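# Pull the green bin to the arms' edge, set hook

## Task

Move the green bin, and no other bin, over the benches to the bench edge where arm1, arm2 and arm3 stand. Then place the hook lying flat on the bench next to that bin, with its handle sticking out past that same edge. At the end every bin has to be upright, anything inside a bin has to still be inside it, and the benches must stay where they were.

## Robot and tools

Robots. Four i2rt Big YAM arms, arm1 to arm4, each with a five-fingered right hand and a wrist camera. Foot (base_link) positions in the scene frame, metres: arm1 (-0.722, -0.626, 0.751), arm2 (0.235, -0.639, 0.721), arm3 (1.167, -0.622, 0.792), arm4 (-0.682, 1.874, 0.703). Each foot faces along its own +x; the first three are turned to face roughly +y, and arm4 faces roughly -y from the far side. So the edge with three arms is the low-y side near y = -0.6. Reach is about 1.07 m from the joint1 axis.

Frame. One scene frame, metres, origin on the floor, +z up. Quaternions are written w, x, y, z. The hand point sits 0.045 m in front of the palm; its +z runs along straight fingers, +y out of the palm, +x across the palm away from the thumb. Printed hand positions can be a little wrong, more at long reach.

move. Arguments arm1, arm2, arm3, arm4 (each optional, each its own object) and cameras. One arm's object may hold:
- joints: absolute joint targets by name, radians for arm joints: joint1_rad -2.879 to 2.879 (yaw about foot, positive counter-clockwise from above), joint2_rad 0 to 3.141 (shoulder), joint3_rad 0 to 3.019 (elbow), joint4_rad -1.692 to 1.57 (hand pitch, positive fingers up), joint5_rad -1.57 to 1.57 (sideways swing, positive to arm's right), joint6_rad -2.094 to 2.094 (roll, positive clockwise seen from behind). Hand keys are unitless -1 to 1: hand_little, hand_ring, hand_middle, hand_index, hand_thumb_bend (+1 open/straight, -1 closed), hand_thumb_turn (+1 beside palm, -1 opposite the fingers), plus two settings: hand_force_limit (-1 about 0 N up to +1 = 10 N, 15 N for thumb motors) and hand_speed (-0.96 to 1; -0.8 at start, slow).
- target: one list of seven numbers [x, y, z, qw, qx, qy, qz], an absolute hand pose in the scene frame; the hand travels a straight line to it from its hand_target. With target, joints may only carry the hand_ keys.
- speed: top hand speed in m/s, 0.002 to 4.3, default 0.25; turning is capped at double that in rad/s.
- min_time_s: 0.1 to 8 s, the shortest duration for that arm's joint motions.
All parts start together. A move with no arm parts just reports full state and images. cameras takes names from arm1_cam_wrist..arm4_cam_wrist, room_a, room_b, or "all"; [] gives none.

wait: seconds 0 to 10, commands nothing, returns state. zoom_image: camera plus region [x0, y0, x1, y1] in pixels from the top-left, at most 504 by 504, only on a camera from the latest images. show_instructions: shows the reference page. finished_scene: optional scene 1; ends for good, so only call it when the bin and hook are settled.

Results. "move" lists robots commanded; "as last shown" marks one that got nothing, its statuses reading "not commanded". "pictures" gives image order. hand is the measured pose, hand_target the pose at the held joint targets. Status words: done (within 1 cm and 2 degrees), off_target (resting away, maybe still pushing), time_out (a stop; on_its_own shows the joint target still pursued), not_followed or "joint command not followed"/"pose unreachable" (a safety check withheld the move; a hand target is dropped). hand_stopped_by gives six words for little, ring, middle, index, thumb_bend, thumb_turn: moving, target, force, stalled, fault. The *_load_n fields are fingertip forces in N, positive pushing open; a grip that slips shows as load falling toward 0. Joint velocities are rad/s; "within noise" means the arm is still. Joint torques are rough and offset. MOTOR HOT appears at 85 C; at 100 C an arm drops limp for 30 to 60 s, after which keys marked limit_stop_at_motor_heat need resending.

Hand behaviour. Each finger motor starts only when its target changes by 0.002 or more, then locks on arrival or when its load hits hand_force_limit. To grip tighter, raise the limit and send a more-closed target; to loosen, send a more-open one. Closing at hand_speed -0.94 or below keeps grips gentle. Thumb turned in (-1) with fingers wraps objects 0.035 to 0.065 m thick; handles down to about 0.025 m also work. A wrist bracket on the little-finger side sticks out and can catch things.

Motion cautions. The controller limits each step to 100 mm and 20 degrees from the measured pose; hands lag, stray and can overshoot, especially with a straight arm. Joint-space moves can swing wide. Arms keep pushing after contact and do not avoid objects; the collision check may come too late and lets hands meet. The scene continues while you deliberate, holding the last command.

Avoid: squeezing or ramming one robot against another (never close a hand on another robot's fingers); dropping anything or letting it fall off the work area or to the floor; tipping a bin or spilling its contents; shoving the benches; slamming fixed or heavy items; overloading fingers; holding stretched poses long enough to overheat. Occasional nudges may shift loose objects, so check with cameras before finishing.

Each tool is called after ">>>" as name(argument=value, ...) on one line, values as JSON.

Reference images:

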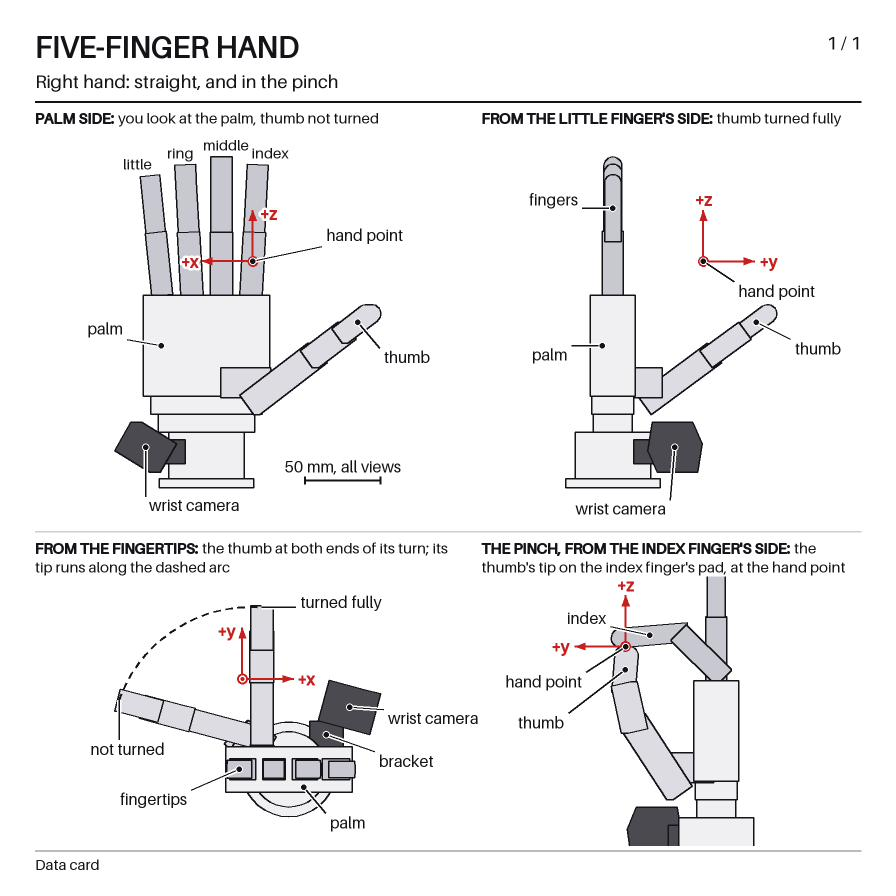

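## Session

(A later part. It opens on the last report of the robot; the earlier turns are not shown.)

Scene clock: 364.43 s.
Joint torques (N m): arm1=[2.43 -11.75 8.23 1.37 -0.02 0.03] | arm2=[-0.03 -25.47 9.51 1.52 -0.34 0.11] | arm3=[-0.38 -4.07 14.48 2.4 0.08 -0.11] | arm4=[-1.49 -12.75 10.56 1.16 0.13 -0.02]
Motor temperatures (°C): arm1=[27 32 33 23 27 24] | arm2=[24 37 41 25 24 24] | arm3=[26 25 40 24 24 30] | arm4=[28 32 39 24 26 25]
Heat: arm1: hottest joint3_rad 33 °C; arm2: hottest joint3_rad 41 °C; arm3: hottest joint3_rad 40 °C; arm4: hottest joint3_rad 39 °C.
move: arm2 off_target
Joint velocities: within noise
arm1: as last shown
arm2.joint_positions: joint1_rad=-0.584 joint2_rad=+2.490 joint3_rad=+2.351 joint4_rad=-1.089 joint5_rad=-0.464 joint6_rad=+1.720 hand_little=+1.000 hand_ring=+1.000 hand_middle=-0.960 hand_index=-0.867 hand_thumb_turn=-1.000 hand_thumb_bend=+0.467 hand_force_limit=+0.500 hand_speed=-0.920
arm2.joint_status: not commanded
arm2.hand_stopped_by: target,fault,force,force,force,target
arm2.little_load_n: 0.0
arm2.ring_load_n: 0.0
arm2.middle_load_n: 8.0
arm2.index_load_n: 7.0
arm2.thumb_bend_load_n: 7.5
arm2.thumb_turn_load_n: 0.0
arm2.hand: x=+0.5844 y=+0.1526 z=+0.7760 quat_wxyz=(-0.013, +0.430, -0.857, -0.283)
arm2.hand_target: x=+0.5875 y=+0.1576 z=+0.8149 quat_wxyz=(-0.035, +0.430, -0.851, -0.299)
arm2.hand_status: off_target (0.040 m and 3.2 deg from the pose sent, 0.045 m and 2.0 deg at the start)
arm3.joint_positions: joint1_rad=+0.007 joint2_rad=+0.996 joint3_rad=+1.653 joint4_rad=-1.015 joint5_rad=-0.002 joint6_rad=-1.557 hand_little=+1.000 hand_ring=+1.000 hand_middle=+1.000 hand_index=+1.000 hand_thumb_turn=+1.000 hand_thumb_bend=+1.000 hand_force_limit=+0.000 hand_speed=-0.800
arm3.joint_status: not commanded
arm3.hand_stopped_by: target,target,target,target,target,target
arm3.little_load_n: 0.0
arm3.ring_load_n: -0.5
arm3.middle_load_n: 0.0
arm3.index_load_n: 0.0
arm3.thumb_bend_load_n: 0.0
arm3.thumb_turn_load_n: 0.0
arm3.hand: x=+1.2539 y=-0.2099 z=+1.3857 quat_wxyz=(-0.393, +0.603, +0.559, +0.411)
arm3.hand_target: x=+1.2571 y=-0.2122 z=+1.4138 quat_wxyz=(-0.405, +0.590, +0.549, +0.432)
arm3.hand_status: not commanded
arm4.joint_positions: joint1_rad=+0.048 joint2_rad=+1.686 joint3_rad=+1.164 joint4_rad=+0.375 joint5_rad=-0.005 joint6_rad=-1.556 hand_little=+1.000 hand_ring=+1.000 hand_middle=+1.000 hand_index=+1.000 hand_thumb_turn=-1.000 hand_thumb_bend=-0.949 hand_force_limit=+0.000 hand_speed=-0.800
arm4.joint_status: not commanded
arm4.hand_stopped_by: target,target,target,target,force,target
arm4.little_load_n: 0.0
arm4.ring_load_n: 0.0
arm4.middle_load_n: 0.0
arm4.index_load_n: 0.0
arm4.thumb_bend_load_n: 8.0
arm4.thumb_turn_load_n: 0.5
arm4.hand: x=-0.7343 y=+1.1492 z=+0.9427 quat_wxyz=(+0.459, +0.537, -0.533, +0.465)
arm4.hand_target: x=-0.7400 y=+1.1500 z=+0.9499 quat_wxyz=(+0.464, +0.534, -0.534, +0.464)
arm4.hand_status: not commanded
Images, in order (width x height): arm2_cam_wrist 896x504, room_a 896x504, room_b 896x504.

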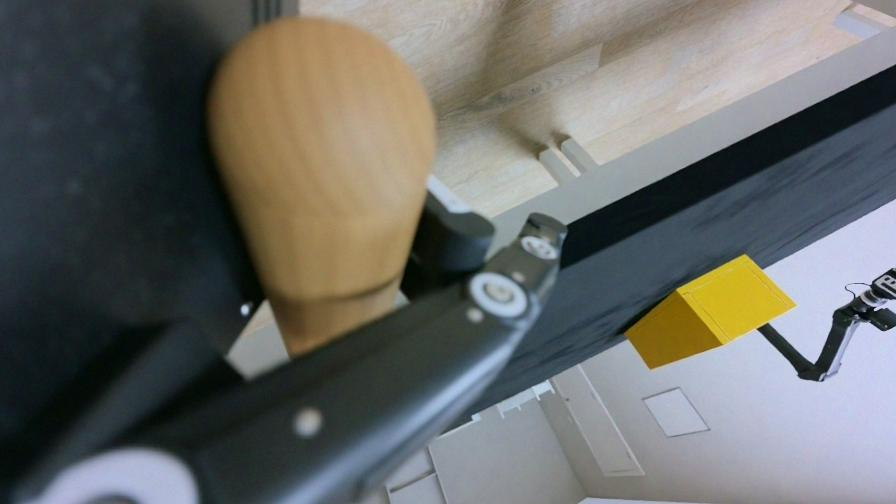

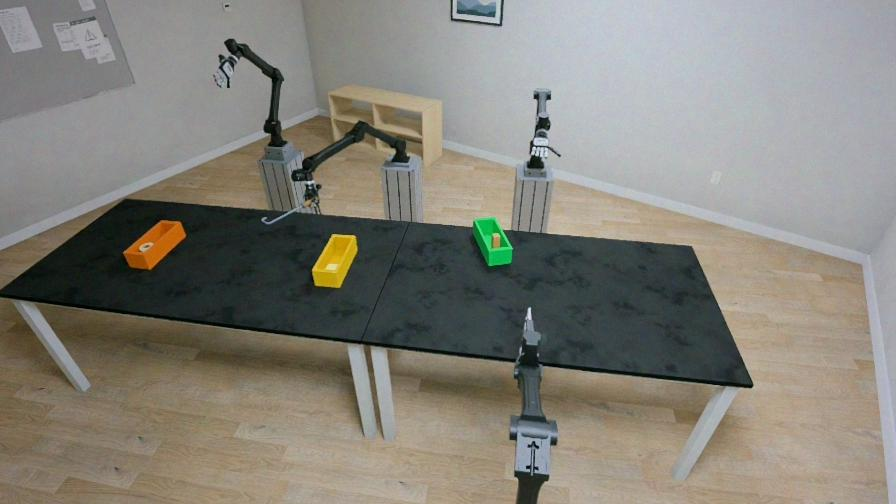

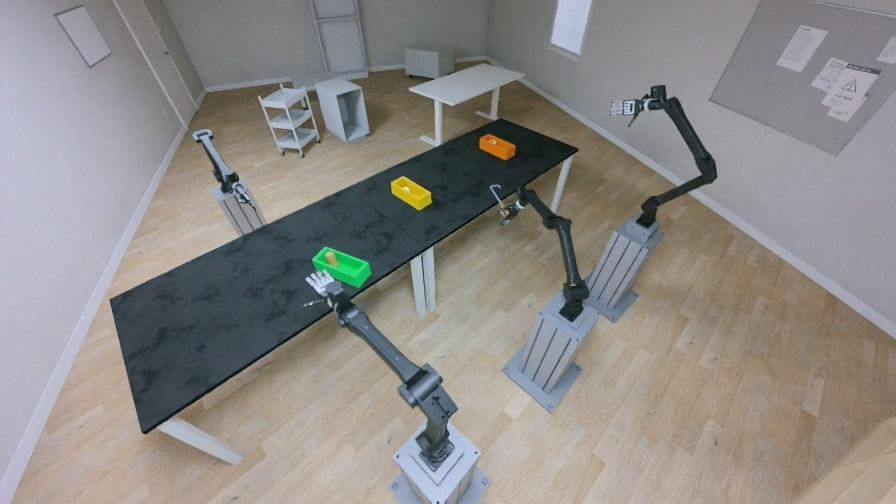

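>>> move(arm2={"target":[0.575,0.145,0.86,0.0355,-0.4294,0.8513,0.2987],"speed":0.08}, cameras=["arm2_cam_wrist","room_a","room_b"])

>>> zoom_image(camera="room_a", region=[240, 130, 370, 240])

>>> zoom_image(camera="room_b", region=[430, 140, 580, 250])

Scene clock: 366.77 s.
Joint torques (N m): arm1=[2.37 -11.87 8.18 1.61 -0.05 0.06] | arm2=[0.44 -24.7 9.7 1.02 -0.39 0.05] | arm3=[-0.32 -4.01 14.35 2.44 0.11 -0.17] | arm4=[-1.55 -12.92 10.59 1.16 0.13 -0.02]
Motor temperatures (°C): arm1=[27 32 33 23 27 24] | arm2=[24 37 40 25 24 24] | arm3=[26 25 40 24 24 30] | arm4=[28 32 39 24 26 25]
Heat: arm1: hottest joint3_rad 33 °C; arm2: hottest joint3_rad 40 °C; arm3: hottest joint3_rad 40 °C; arm4: hottest joint3_rad 39 °C.
move: arm2 off_target
Joint velocities: within noise
arm1, arm3, arm4: as last shown
arm1.ring_load_n: -0.5
arm1.thumb_turn_load_n: 0.0
arm2.joint_positions: joint1_rad=-0.584 joint2_rad=+2.391 joint3_rad=+2.295 joint4_rad=-1.111 joint5_rad=-0.461 joint6_rad=+1.730 hand_little=+1.000 hand_ring=+1.000 hand_middle=-0.960 hand_index=-0.867 hand_thumb_turn=-1.000 hand_thumb_bend=+0.467 hand_force_limit=+0.500 hand_speed=-0.920
arm2.joint_status: not commanded
arm2.hand_stopped_by: target,fault,force,force,force,target
arm2.little_load_n: 0.0
arm2.ring_load_n: 0.0
arm2.middle_load_n: 3.5
arm2.index_load_n: 5.0
arm2.thumb_bend_load_n: 5.5
arm2.thumb_turn_load_n: 0.0
arm2.hand: x=+0.5789 y=+0.1416 z=+0.8266 quat_wxyz=(-0.021, +0.426, -0.858, -0.287)
arm2.hand_target: x=+0.5748 y=+0.1449 z=+0.8598 quat_wxyz=(-0.035, +0.430, -0.851, -0.299)
arm2.hand_status: off_target (0.034 m and 2.3 deg from the pose sent, 0.085 m and 3.2 deg at the start)
arm3.ring_load_n: 0.0
arm4.middle_load_n: -0.5
Images, in order (width x height): arm2_cam_wrist 896x504, room_a 896x504, room_b 896x504.

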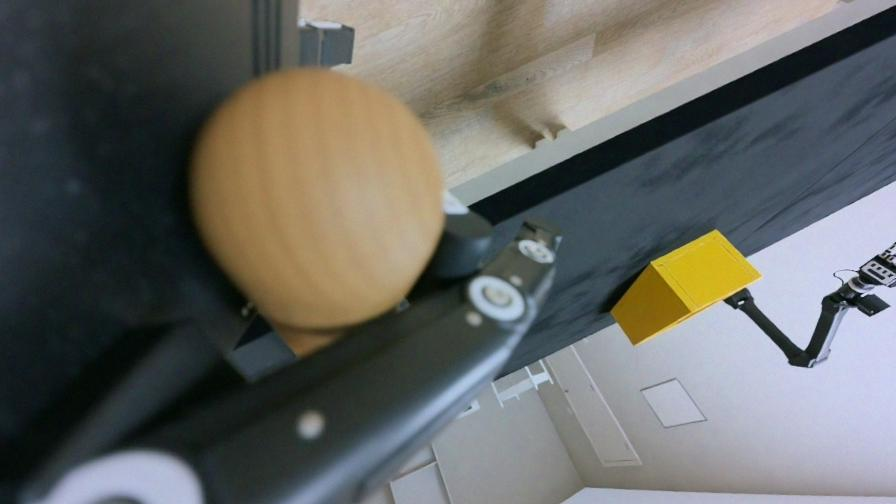

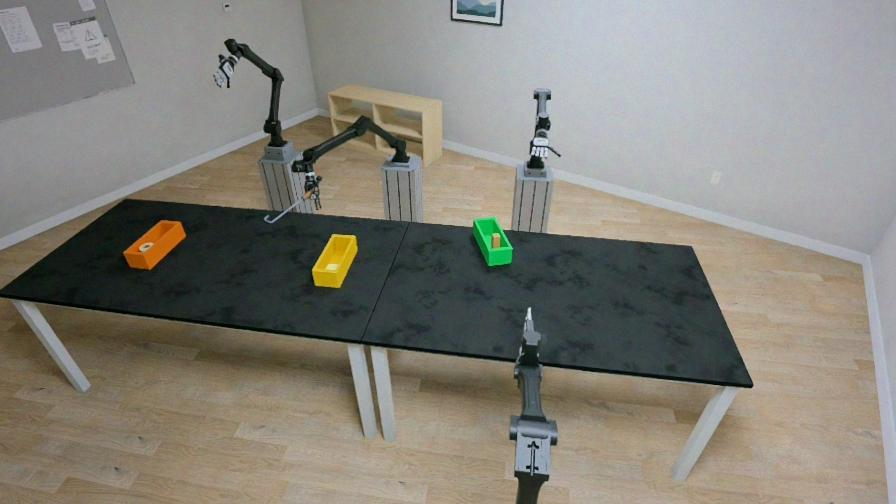

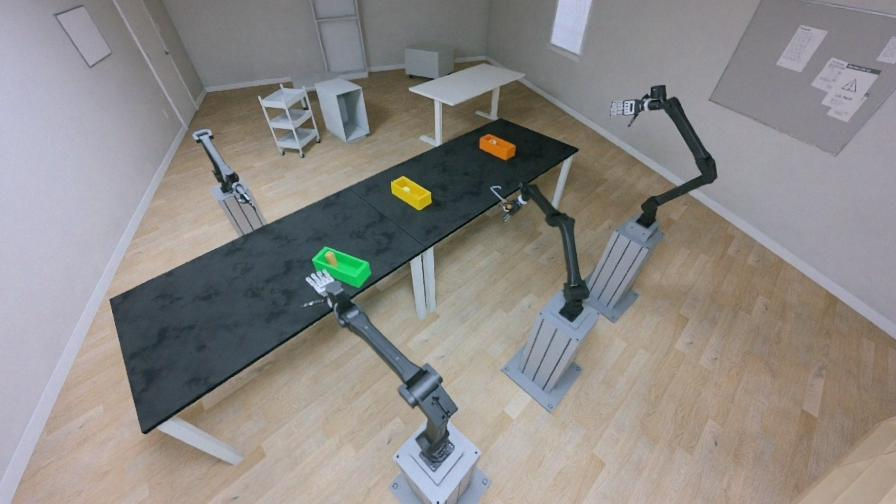

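Scaled by 3.877.

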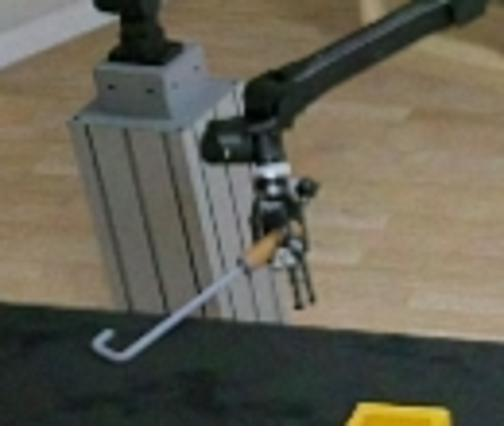

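Scaled by 3.360.

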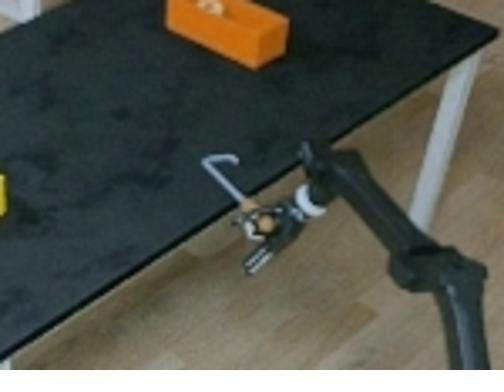

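>>> move(arm2={"target":[0.40,0.155,0.82,-0.0049,-0.5026,0.8149,0.2998],"speed":0.12}, cameras=["arm2_cam_wrist","room_a","room_b"])

>>> zoom_image(camera="room_a", region=[240, 130, 400, 260])

>>> zoom_image(camera="room_b", region=[430, 140, 580, 250])

Scene clock: 372.93 s.
Joint torques (N m): arm1=[2.2 -11.52 8.27 1.48 -0.05 0.06] | arm2=[0.38 -23.36 9.13 1.52 -0.58 0.06] | arm3=[-0.03 -4.42 14.5 2.37 0.1 -0.11] | arm4=[-1.55 -12.75 10.55 1.16 0.12 -0.01]
Motor temperatures (°C): arm1=[27 32 33 23 27 24] | arm2=[24 38 39 25 24 24] | arm3=[26 25 40 24 24 30] | arm4=[28 32 39 24 26 25]
Heat: arm1: hottest joint3_rad 33 °C; arm2: hottest joint3_rad 39 °C; arm3: hottest joint3_rad 40 °C; arm4: hottest joint3_rad 39 °C.
move: arm2 off_target
Joint velocities: within noise
arm1, arm3, arm4: as last shown
arm1.ring_load_n: 0.0
arm1.middle_load_n: -0.5
arm1.index_load_n: -0.5
arm1.thumb_turn_load_n: -0.5
arm2.joint_positions: joint1_rad=-0.389 joint2_rad=+2.269 joint3_rad=+1.968 joint4_rad=-0.937 joint5_rad=-0.462 joint6_rad=+1.751 hand_little=+1.000 hand_ring=+1.000 hand_middle=-0.960 hand_index=-0.867 hand_thumb_turn=-1.000 hand_thumb_bend=+0.467 hand_force_limit=+0.500 hand_speed=-0.920
arm2.joint_status: not commanded
arm2.hand_stopped_by: target,fault,force,force,force,target
arm2.little_load_n: 0.0
arm2.ring_load_n: 0.0
arm2.middle_load_n: 4.0
arm2.index_load_n: 1.0
arm2.thumb_bend_load_n: 5.0
arm2.thumb_turn_load_n: 0.0
arm2.hand: x=+0.4032 y=+0.1484 z=+0.7864 quat_wxyz=(+0.022, +0.498, -0.820, -0.280)
arm2.hand_target: x=+0.3997 y=+0.1546 z=+0.8197 quat_wxyz=(+0.005, +0.501, -0.812, -0.299)
arm2.hand_status: off_target (0.034 m and 3.1 deg from the pose sent, 0.180 m and 10.5 deg at the start)
arm4.middle_load_n: 0.0
arm4.thumb_turn_load_n: 1.0
Images, in order (width x height): arm2_cam_wrist 896x504, room_a 896x504, room_b 896x504.

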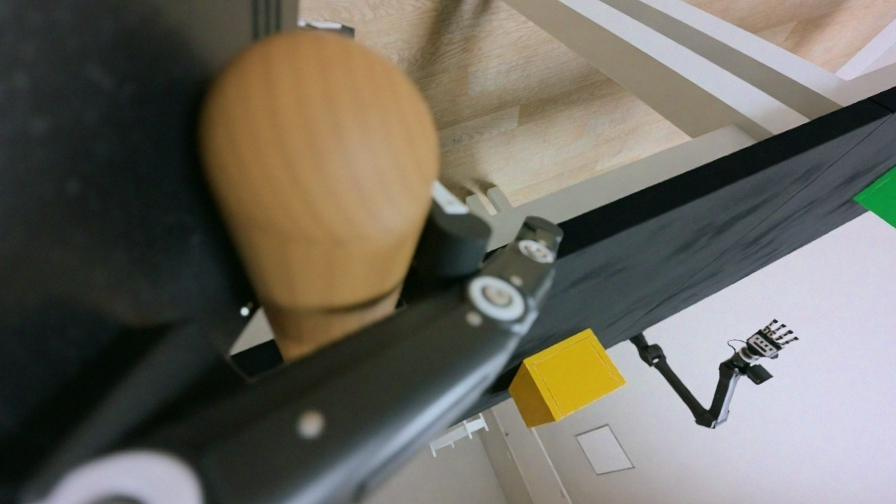

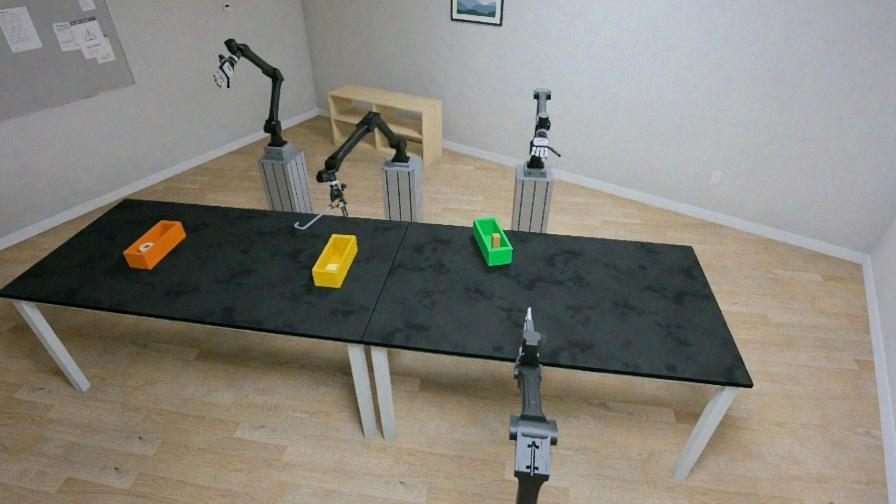

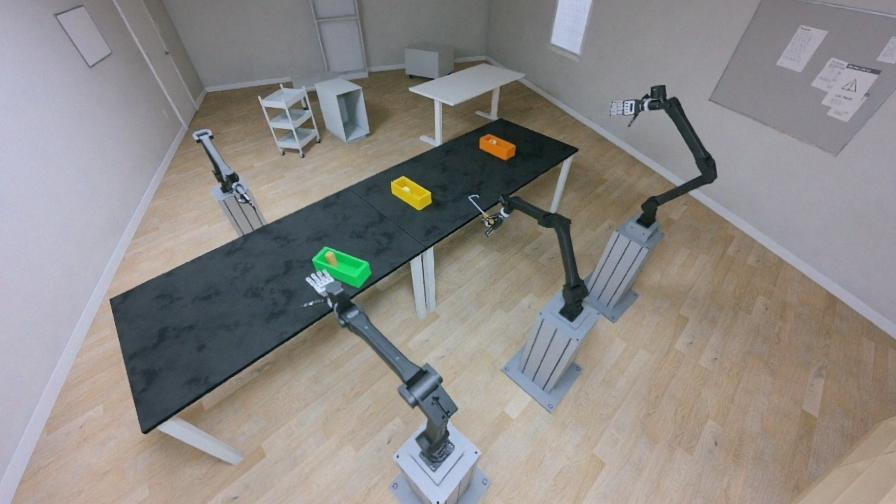

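Scaled by 3.150.

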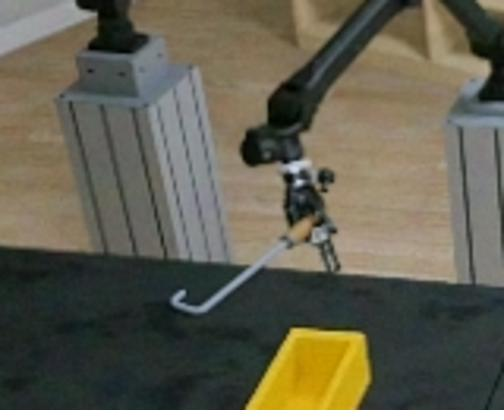

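Scaled by 3.360.

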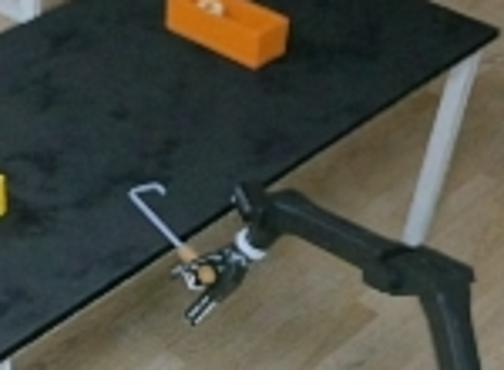

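>>> move(arm2={"target":[0.08,0.16,0.822,-0.0169,-0.5707,0.7639,0.3004],"speed":0.12}, cameras=["arm2_cam_wrist","room_a","room_b"])

>>> zoom_image(camera="room_a", region=[300, 130, 460, 260])

>>> zoom_image(camera="room_b", region=[370, 160, 520, 270])

Scene clock: 377.23 s.
Joint torques (N m): arm1=[2.55 -11.58 8.35 1.5 -0.04 0.09] | arm2=[-0.03 -21.71 10.88 1.92 -0.15 0.05] | arm3=[-0.26 -4.01 14.41 2.35 0.09 -0.11] | arm4=[-1.49 -12.75 10.58 1.14 0.13 -0.02]
Motor temperatures (°C): arm1=[27 31 33 23 27 24] | arm2=[24 38 39 25 24 24] | arm3=[26 25 40 24 24 30] | arm4=[28 32 39 24 26 25]
Heat: arm1: hottest joint3_rad 33 °C; arm2: hottest joint3_rad 39 °C; arm3: hottest joint3_rad 40 °C; arm4: hottest joint3_rad 39 °C.
move: arm2 off_target
Joint velocities: within noise
arm1, arm3, arm4: as last shown
arm1.middle_load_n: 0.0
arm2.joint_positions: joint1_rad=+0.050 joint2_rad=+2.164 joint3_rad=+1.768 joint4_rad=-0.734 joint5_rad=-0.338 joint6_rad=+2.007 hand_little=+1.000 hand_ring=+1.000 hand_middle=-0.960 hand_index=-0.867 hand_thumb_turn=-1.000 hand_thumb_bend=+0.467 hand_force_limit=+0.500 hand_speed=-0.920
arm2.joint_status: not commanded
arm2.hand_stopped_by: target,fault,force,force,force,target
arm2.little_load_n: 0.0
arm2.ring_load_n: 0.0
arm2.middle_load_n: 4.0
arm2.index_load_n: 1.5
arm2.thumb_bend_load_n: 5.5
arm2.thumb_turn_load_n: 0.0
arm2.hand: x=+0.0835 y=+0.1469 z=+0.7855 quat_wxyz=(+0.034, +0.571, -0.774, -0.272)
arm2.hand_target: x=+0.0801 y=+0.1588 z=+0.8224 quat_wxyz=(+0.017, +0.571, -0.764, -0.301)
arm2.hand_status: off_target (0.039 m and 4.0 deg from the pose sent, 0.325 m and 10.8 deg at the start)
arm4.thumb_bend_load_n: 7.5
arm4.thumb_turn_load_n: 0.5
Images, in order (width x height): arm2_cam_wrist 896x504, room_a 896x504, room_b 896x504.

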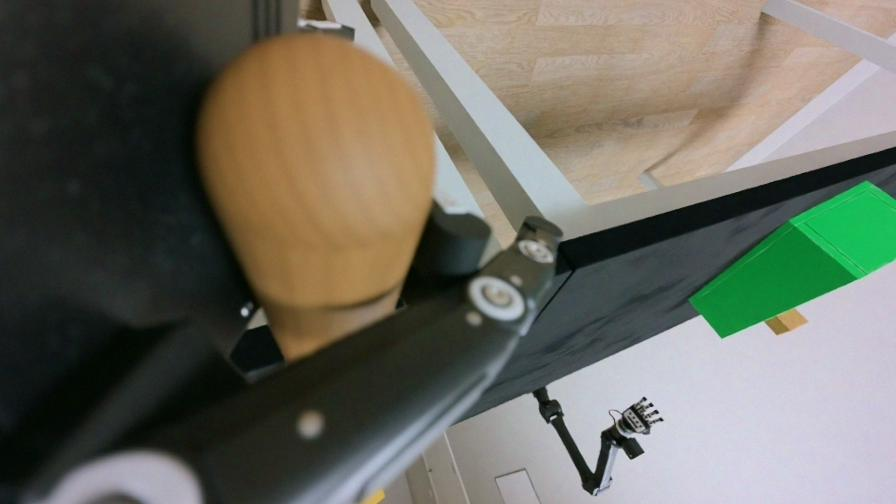

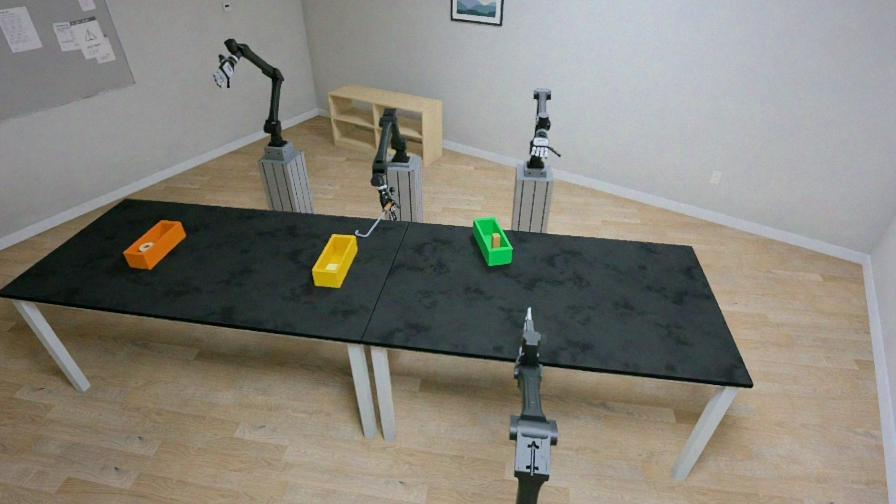

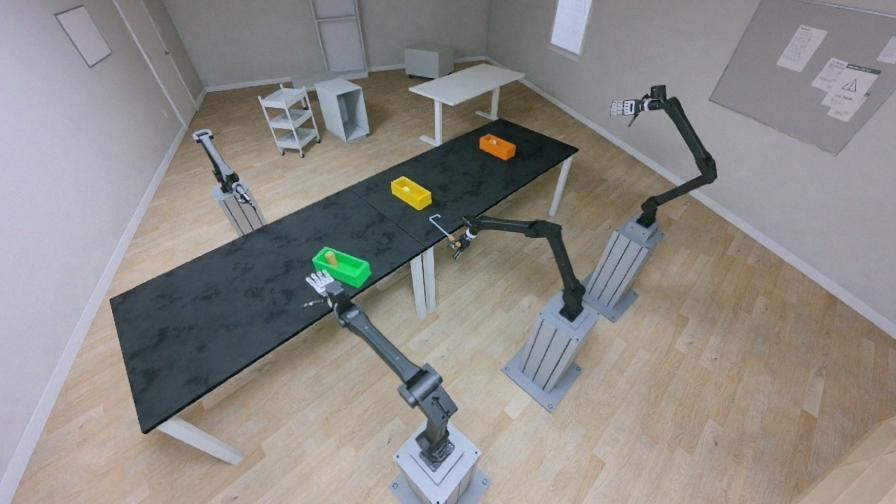

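Scaled by 3.150.

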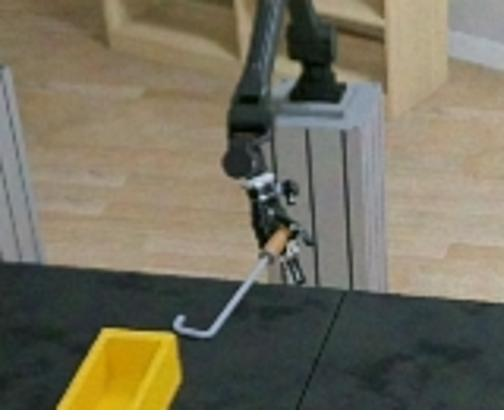

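Scaled by 3.360.

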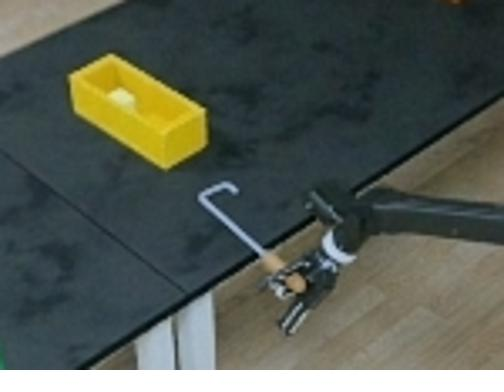

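>>> move(arm2={"target":[-0.15,0.168,0.824,-0.0370,-0.6227,0.7216,0.2986],"speed":0.12}, cameras=["arm2_cam_wrist","room_b"])

>>> zoom_image(camera="room_b", region=[330, 180, 480, 290])

Scene clock: 381.60 s.
Joint torques (N m): arm1=[2.08 -11.52 8.18 1.59 -0.04 0.05] | arm2=[0.56 -21.6 15.53 1.11 -0.09 0.05] | arm3=[-0.5 -4.31 14.46 2.07 0.13 -0.11] | arm4=[-1.61 -12.98 10.56 1.13 0.13 -0.03]
Motor temperatures (°C): arm1=[27 31 33 23 27 24] | arm2=[24 38 39 25 24 24] | arm3=[26 25 40 24 24 30] | arm4=[28 32 39 24 26 25]
Heat: arm1: hottest joint3_rad 33 °C; arm2: hottest joint3_rad 39 °C; arm3: hottest joint3_rad 40 °C; arm4: hottest joint3_rad 39 °C.
move: arm2 off_target
Joint velocities: within noise
arm1.joint_positions: joint1_rad=-0.062 joint2_rad=+1.461 joint3_rad=+1.299 joint4_rad=-0.009 joint5_rad=+0.058 joint6_rad=-0.035 hand_little=+1.000 hand_ring=+1.000 hand_middle=+1.000 hand_index=+1.000 hand_thumb_turn=+1.000 hand_thumb_bend=+1.000 hand_force_limit=+0.000 hand_speed=-0.800
arm1.joint_status: not commanded
arm1.hand_stopped_by: target,target,target,target,target,target
arm1.little_load_n: 0.0
arm1.ring_load_n: 0.0
arm1.middle_load_n: 0.0
arm1.index_load_n: 0.0
arm1.thumb_bend_load_n: 0.0
arm1.thumb_turn_load_n: 0.0
arm1.hand: x=-0.7326 y=+0.0529 z=+1.0989 quat_wxyz=(-0.644, +0.764, -0.011, +0.027)
arm1.hand_target: x=-0.7399 y=+0.0500 z=+1.1000 quat_wxyz=(-0.643, +0.766, -0.013, +0.020)
arm1.hand_status: not commanded
arm2.joint_positions: joint1_rad=+0.335 joint2_rad=+2.328 joint3_rad=+2.060 joint4_rad=-0.821 joint5_rad=-0.262 joint6_rad=+2.142 hand_little=+1.000 hand_ring=+1.000 hand_middle=-0.960 hand_index=-0.867 hand_thumb_turn=-1.000 hand_thumb_bend=+0.467 hand_force_limit=+0.500 hand_speed=-0.920
arm2.joint_status: not commanded
arm2.hand_stopped_by: target,fault,force,force,force,target
arm2.little_load_n: 0.0
arm2.ring_load_n: 0.0
arm2.middle_load_n: 4.0
arm2.index_load_n: 1.0
arm2.thumb_bend_load_n: 5.0
arm2.thumb_turn_load_n: 0.0
arm2.hand: x=-0.1378 y=+0.1491 z=+0.7872 quat_wxyz=(+0.047, +0.624, -0.732, -0.269)
arm2.hand_target: x=-0.1487 y=+0.1650 z=+0.8247 quat_wxyz=(+0.037, +0.623, -0.722, -0.299)
arm2.hand_status: off_target (0.043 m and 3.9 deg from the pose sent, 0.238 m and 9.0 deg at the start)
arm3, arm4: as last shown
Images, in order (width x height): arm2_cam_wrist 896x504, room_b 896x504.

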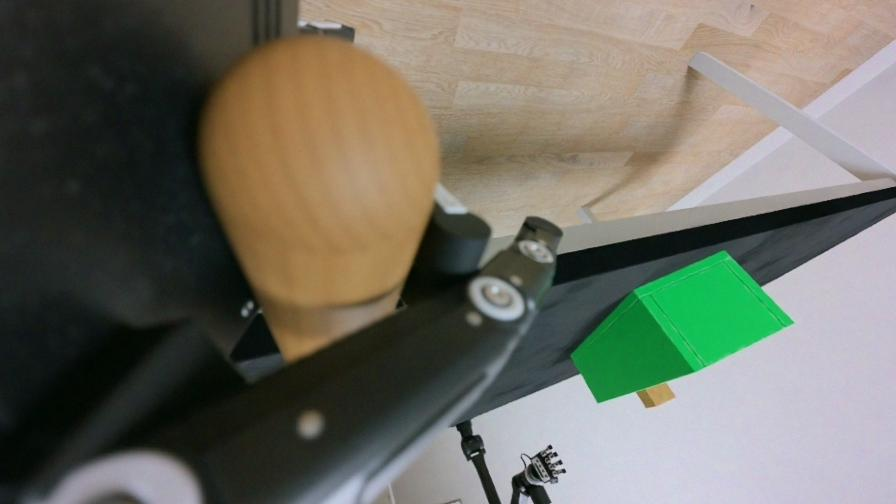

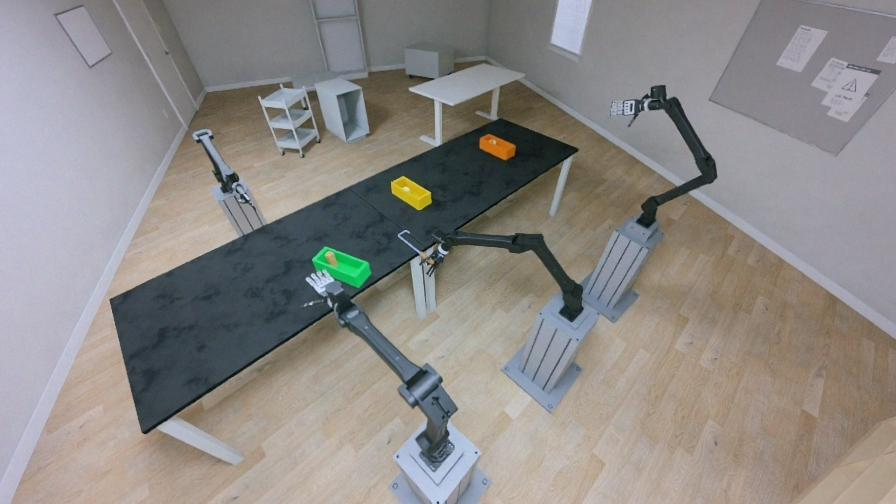

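Scaled by 3.360.

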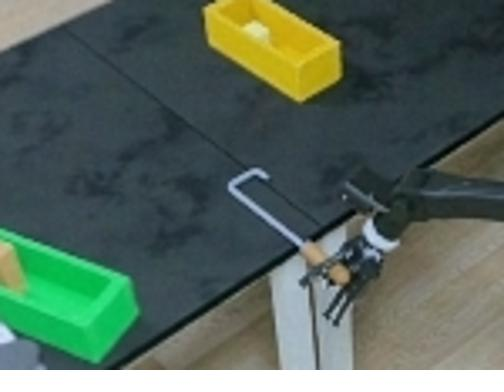

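>>> move(arm2={"target": [-0.23, 0.172, 0.824, -0.0406, -0.6302, 0.7151, 0.2981], "speed": 0.1}, cameras=["room_a","room_b","arm2_cam_wrist"])

Scene clock: 385.63 s.
Joint torques (N m): arm1=[1.85 -11.93 8.2 1.57 -0.03 0.05] | arm2=[0.5 -22.83 15.91 1.16 -0.07 0.03] | arm3=[-0.97 -4.66 14.54 2.33 0.07 -0.12] | arm4=[-1.61 -12.86 10.58 1.2 0.13 -0.02]
Motor temperatures (°C): arm1=[27 31 33 23 27 24] | arm2=[24 38 39 25 24 24] | arm3=[26 25 40 24 24 30] | arm4=[28 32 39 24 26 25]
Heat: arm1: hottest joint3_rad 33 °C; arm2: hottest joint3_rad 39 °C; arm3: hottest joint3_rad 40 °C; arm4: hottest joint3_rad 39 °C.
move: arm2 off_target
Joint velocities: within noise
arm1, arm3, arm4: as last shown
arm1.index_load_n: -0.5
arm1.thumb_turn_load_n: -0.5
arm2.joint_positions: joint1_rad=+0.419 joint2_rad=+2.489 joint3_rad=+2.357 joint4_rad=-0.955 joint5_rad=-0.241 joint6_rad=+2.148 hand_little=+1.000 hand_ring=+1.000 hand_middle=-0.960 hand_index=-0.867 hand_thumb_turn=-1.000 hand_thumb_bend=+0.467 hand_force_limit=+0.500 hand_speed=-0.920
arm2.joint_status: not commanded
arm2.hand_stopped_by: target,fault,force,force,force,target
arm2.little_load_n: 0.0
arm2.ring_load_n: 0.0
arm2.middle_load_n: 4.0
arm2.index_load_n: 1.0
arm2.thumb_bend_load_n: 5.5
arm2.thumb_turn_load_n: -0.5
arm2.hand: x=-0.2171 y=+0.1571 z=+0.7849 quat_wxyz=(+0.049, +0.651, -0.710, -0.265)
arm2.hand_target: x=-0.2281 y=+0.1691 z=+0.8246 quat_wxyz=(+0.040, +0.649, -0.699, -0.297)
arm2.hand_status: off_target (0.044 m and 4.6 deg from the pose sent, 0.102 m and 4.1 deg at the start; a joint's target at an end of its range on 55 of 57 steps)
arm4.thumb_bend_load_n: 8.0
arm4.thumb_turn_load_n: 1.0
pictures: arm2_cam_wrist, room_a, room_b
Images, in order (width x height): arm2_cam_wrist 896x504, room_a 896x504, room_b 896x504.

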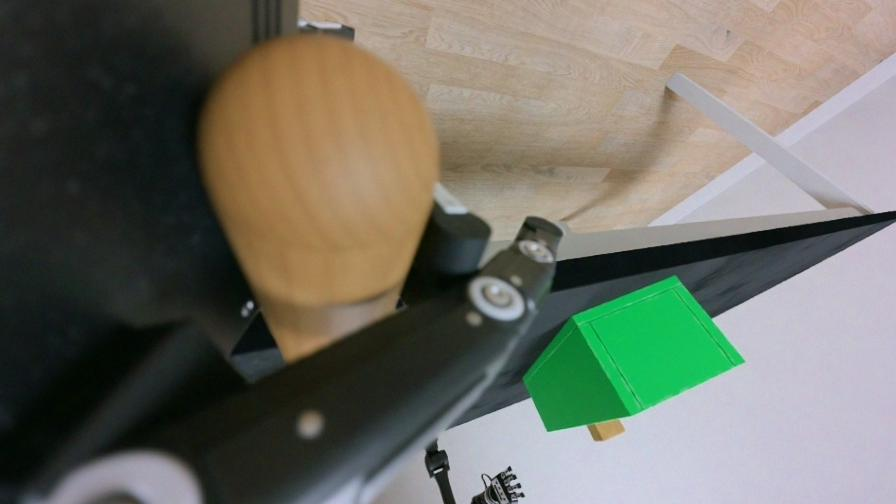

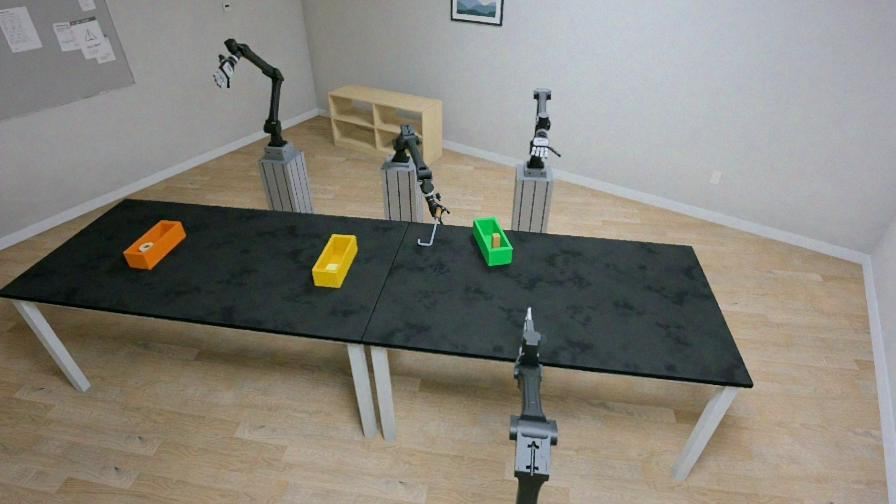

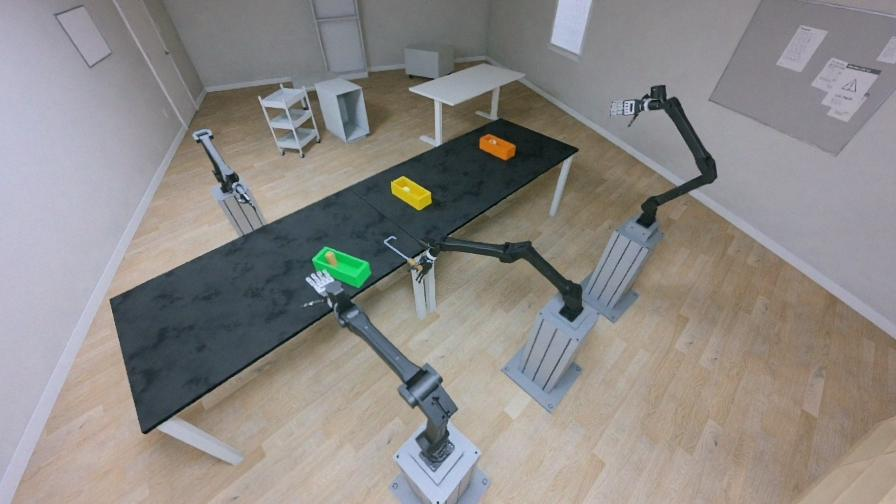

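>>> zoom_image(camera="room_b", region=[300, 200, 450, 310])

>>> zoom_image(camera="room_a", region=[390, 190, 540, 290])

Scaled by 3.360.

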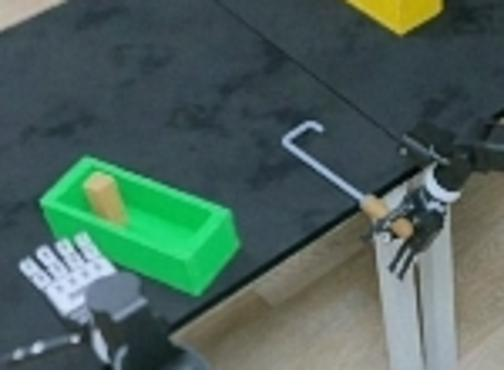

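Scaled by 3.360.

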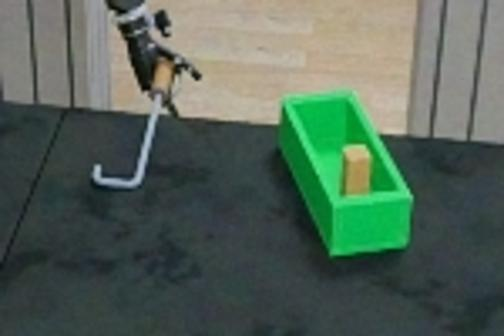

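>>> move(arm2={"target": [-0.305, 0.172, 0.825, -0.0456, -0.6413, 0.7056, 0.2973], "speed": 0.1}, cameras=["room_a","room_b","arm2_cam_wrist"])

>>> zoom_image(camera="room_b", region=[300, 200, 450, 310])

>>> zoom_image(camera="room_a", region=[390, 190, 540, 290])

Scene clock: 388.80 s.
Joint torques (N m): arm1=[2.14 -11.75 8.18 1.61 -0.05 0.06] | arm2=[0.44 -24.29 16.18 1.35 0.02 0.03] | arm3=[-0.32 -4.48 14.41 2.43 0.09 -0.13] | arm4=[-1.55 -12.75 10.59 1.17 0.14 -0.01]
Motor temperatures (°C): arm1=[27 31 33 23 27 24] | arm2=[24 38 40 25 24 24] | arm3=[26 25 41 24 24 30] | arm4=[28 32 39 24 26 25]
Heat: arm1: hottest joint3_rad 33 °C; arm2: hottest joint3_rad 40 °C; arm3: hottest joint3_rad 41 °C; arm4: hottest joint3_rad 39 °C.
move: arm2 off_target
Joint velocities: within noise
arm1, arm3, arm4: as last shown
arm1.ring_load_n: -0.5
arm1.index_load_n: 0.0
arm1.thumb_turn_load_n: 0.0
arm2.joint_positions: joint1_rad=+0.494 joint2_rad=+2.758 joint3_rad=+2.858 joint4_rad=-1.142 joint5_rad=-0.223 joint6_rad=+2.148 hand_little=+1.000 hand_ring=+1.000 hand_middle=-0.960 hand_index=-0.867 hand_thumb_turn=-1.000 hand_thumb_bend=+0.467 hand_force_limit=+0.500 hand_speed=-0.920
arm2.joint_status: not commanded
arm2.hand_stopped_by: target,fault,force,force,force,target
arm2.little_load_n: 0.0
arm2.ring_load_n: 0.0
arm2.middle_load_n: 4.0
arm2.index_load_n: 1.0
arm2.thumb_bend_load_n: 5.5
arm2.thumb_turn_load_n: 0.0
arm2.hand: x=-0.2944 y=+0.1622 z=+0.7829 quat_wxyz=(+0.044, +0.674, -0.682, -0.281)
arm2.hand_target: x=-0.3027 y=+0.1685 z=+0.8250 quat_wxyz=(+0.035, +0.670, -0.671, -0.316)
arm2.hand_status: off_target (0.044 m and 4.9 deg from the pose sent, 0.098 m and 4.0 deg at the start; a joint's target at an end of its range on 59 of 59 steps)
arm4.ring_load_n: 0.5
arm4.thumb_turn_load_n: 0.5
pictures: arm2_cam_wrist, room_a, room_b
Images, in order (width x height): arm2_cam_wrist 896x504, room_a 896x504, room_b 896x504.

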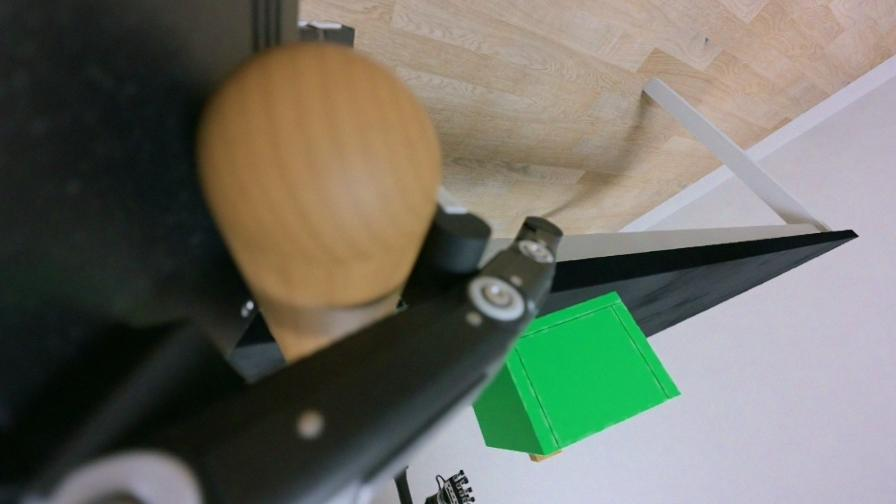

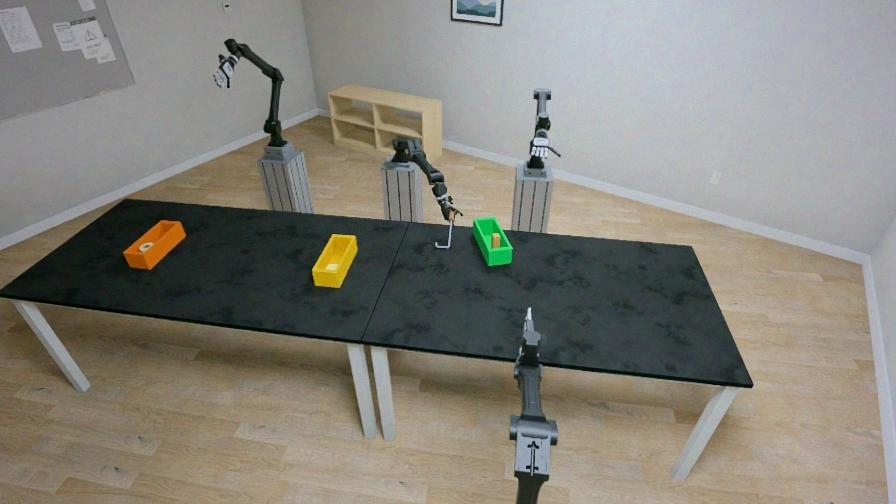

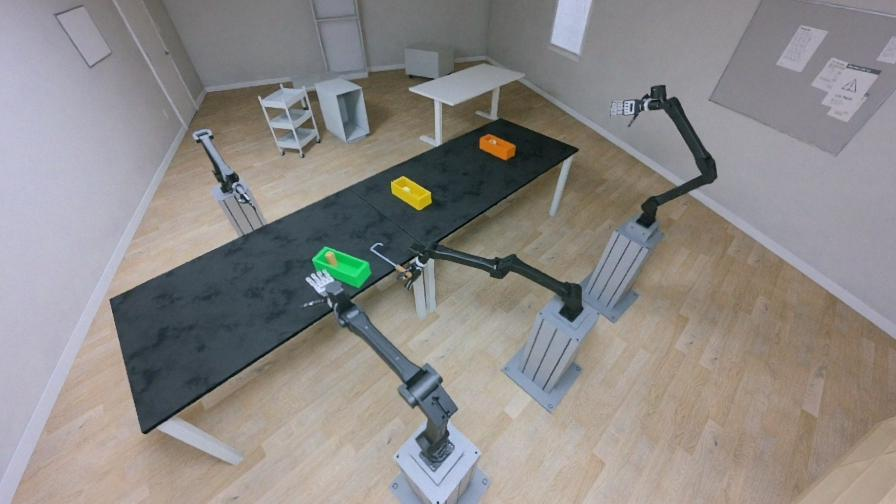

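Scaled by 3.360.

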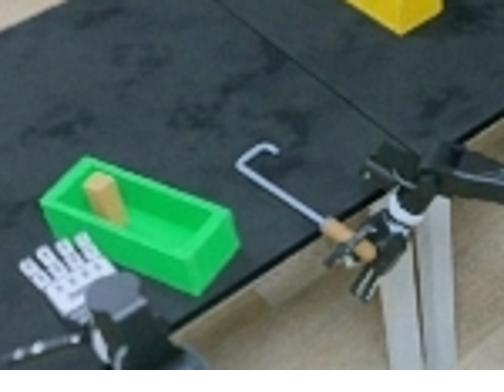

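Scaled by 3.360.

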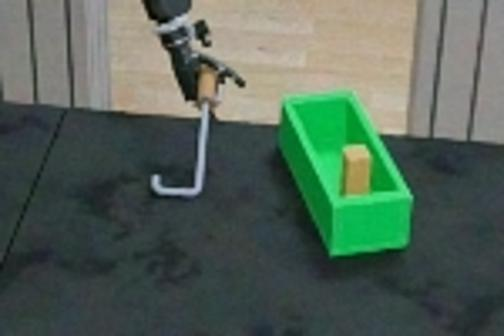

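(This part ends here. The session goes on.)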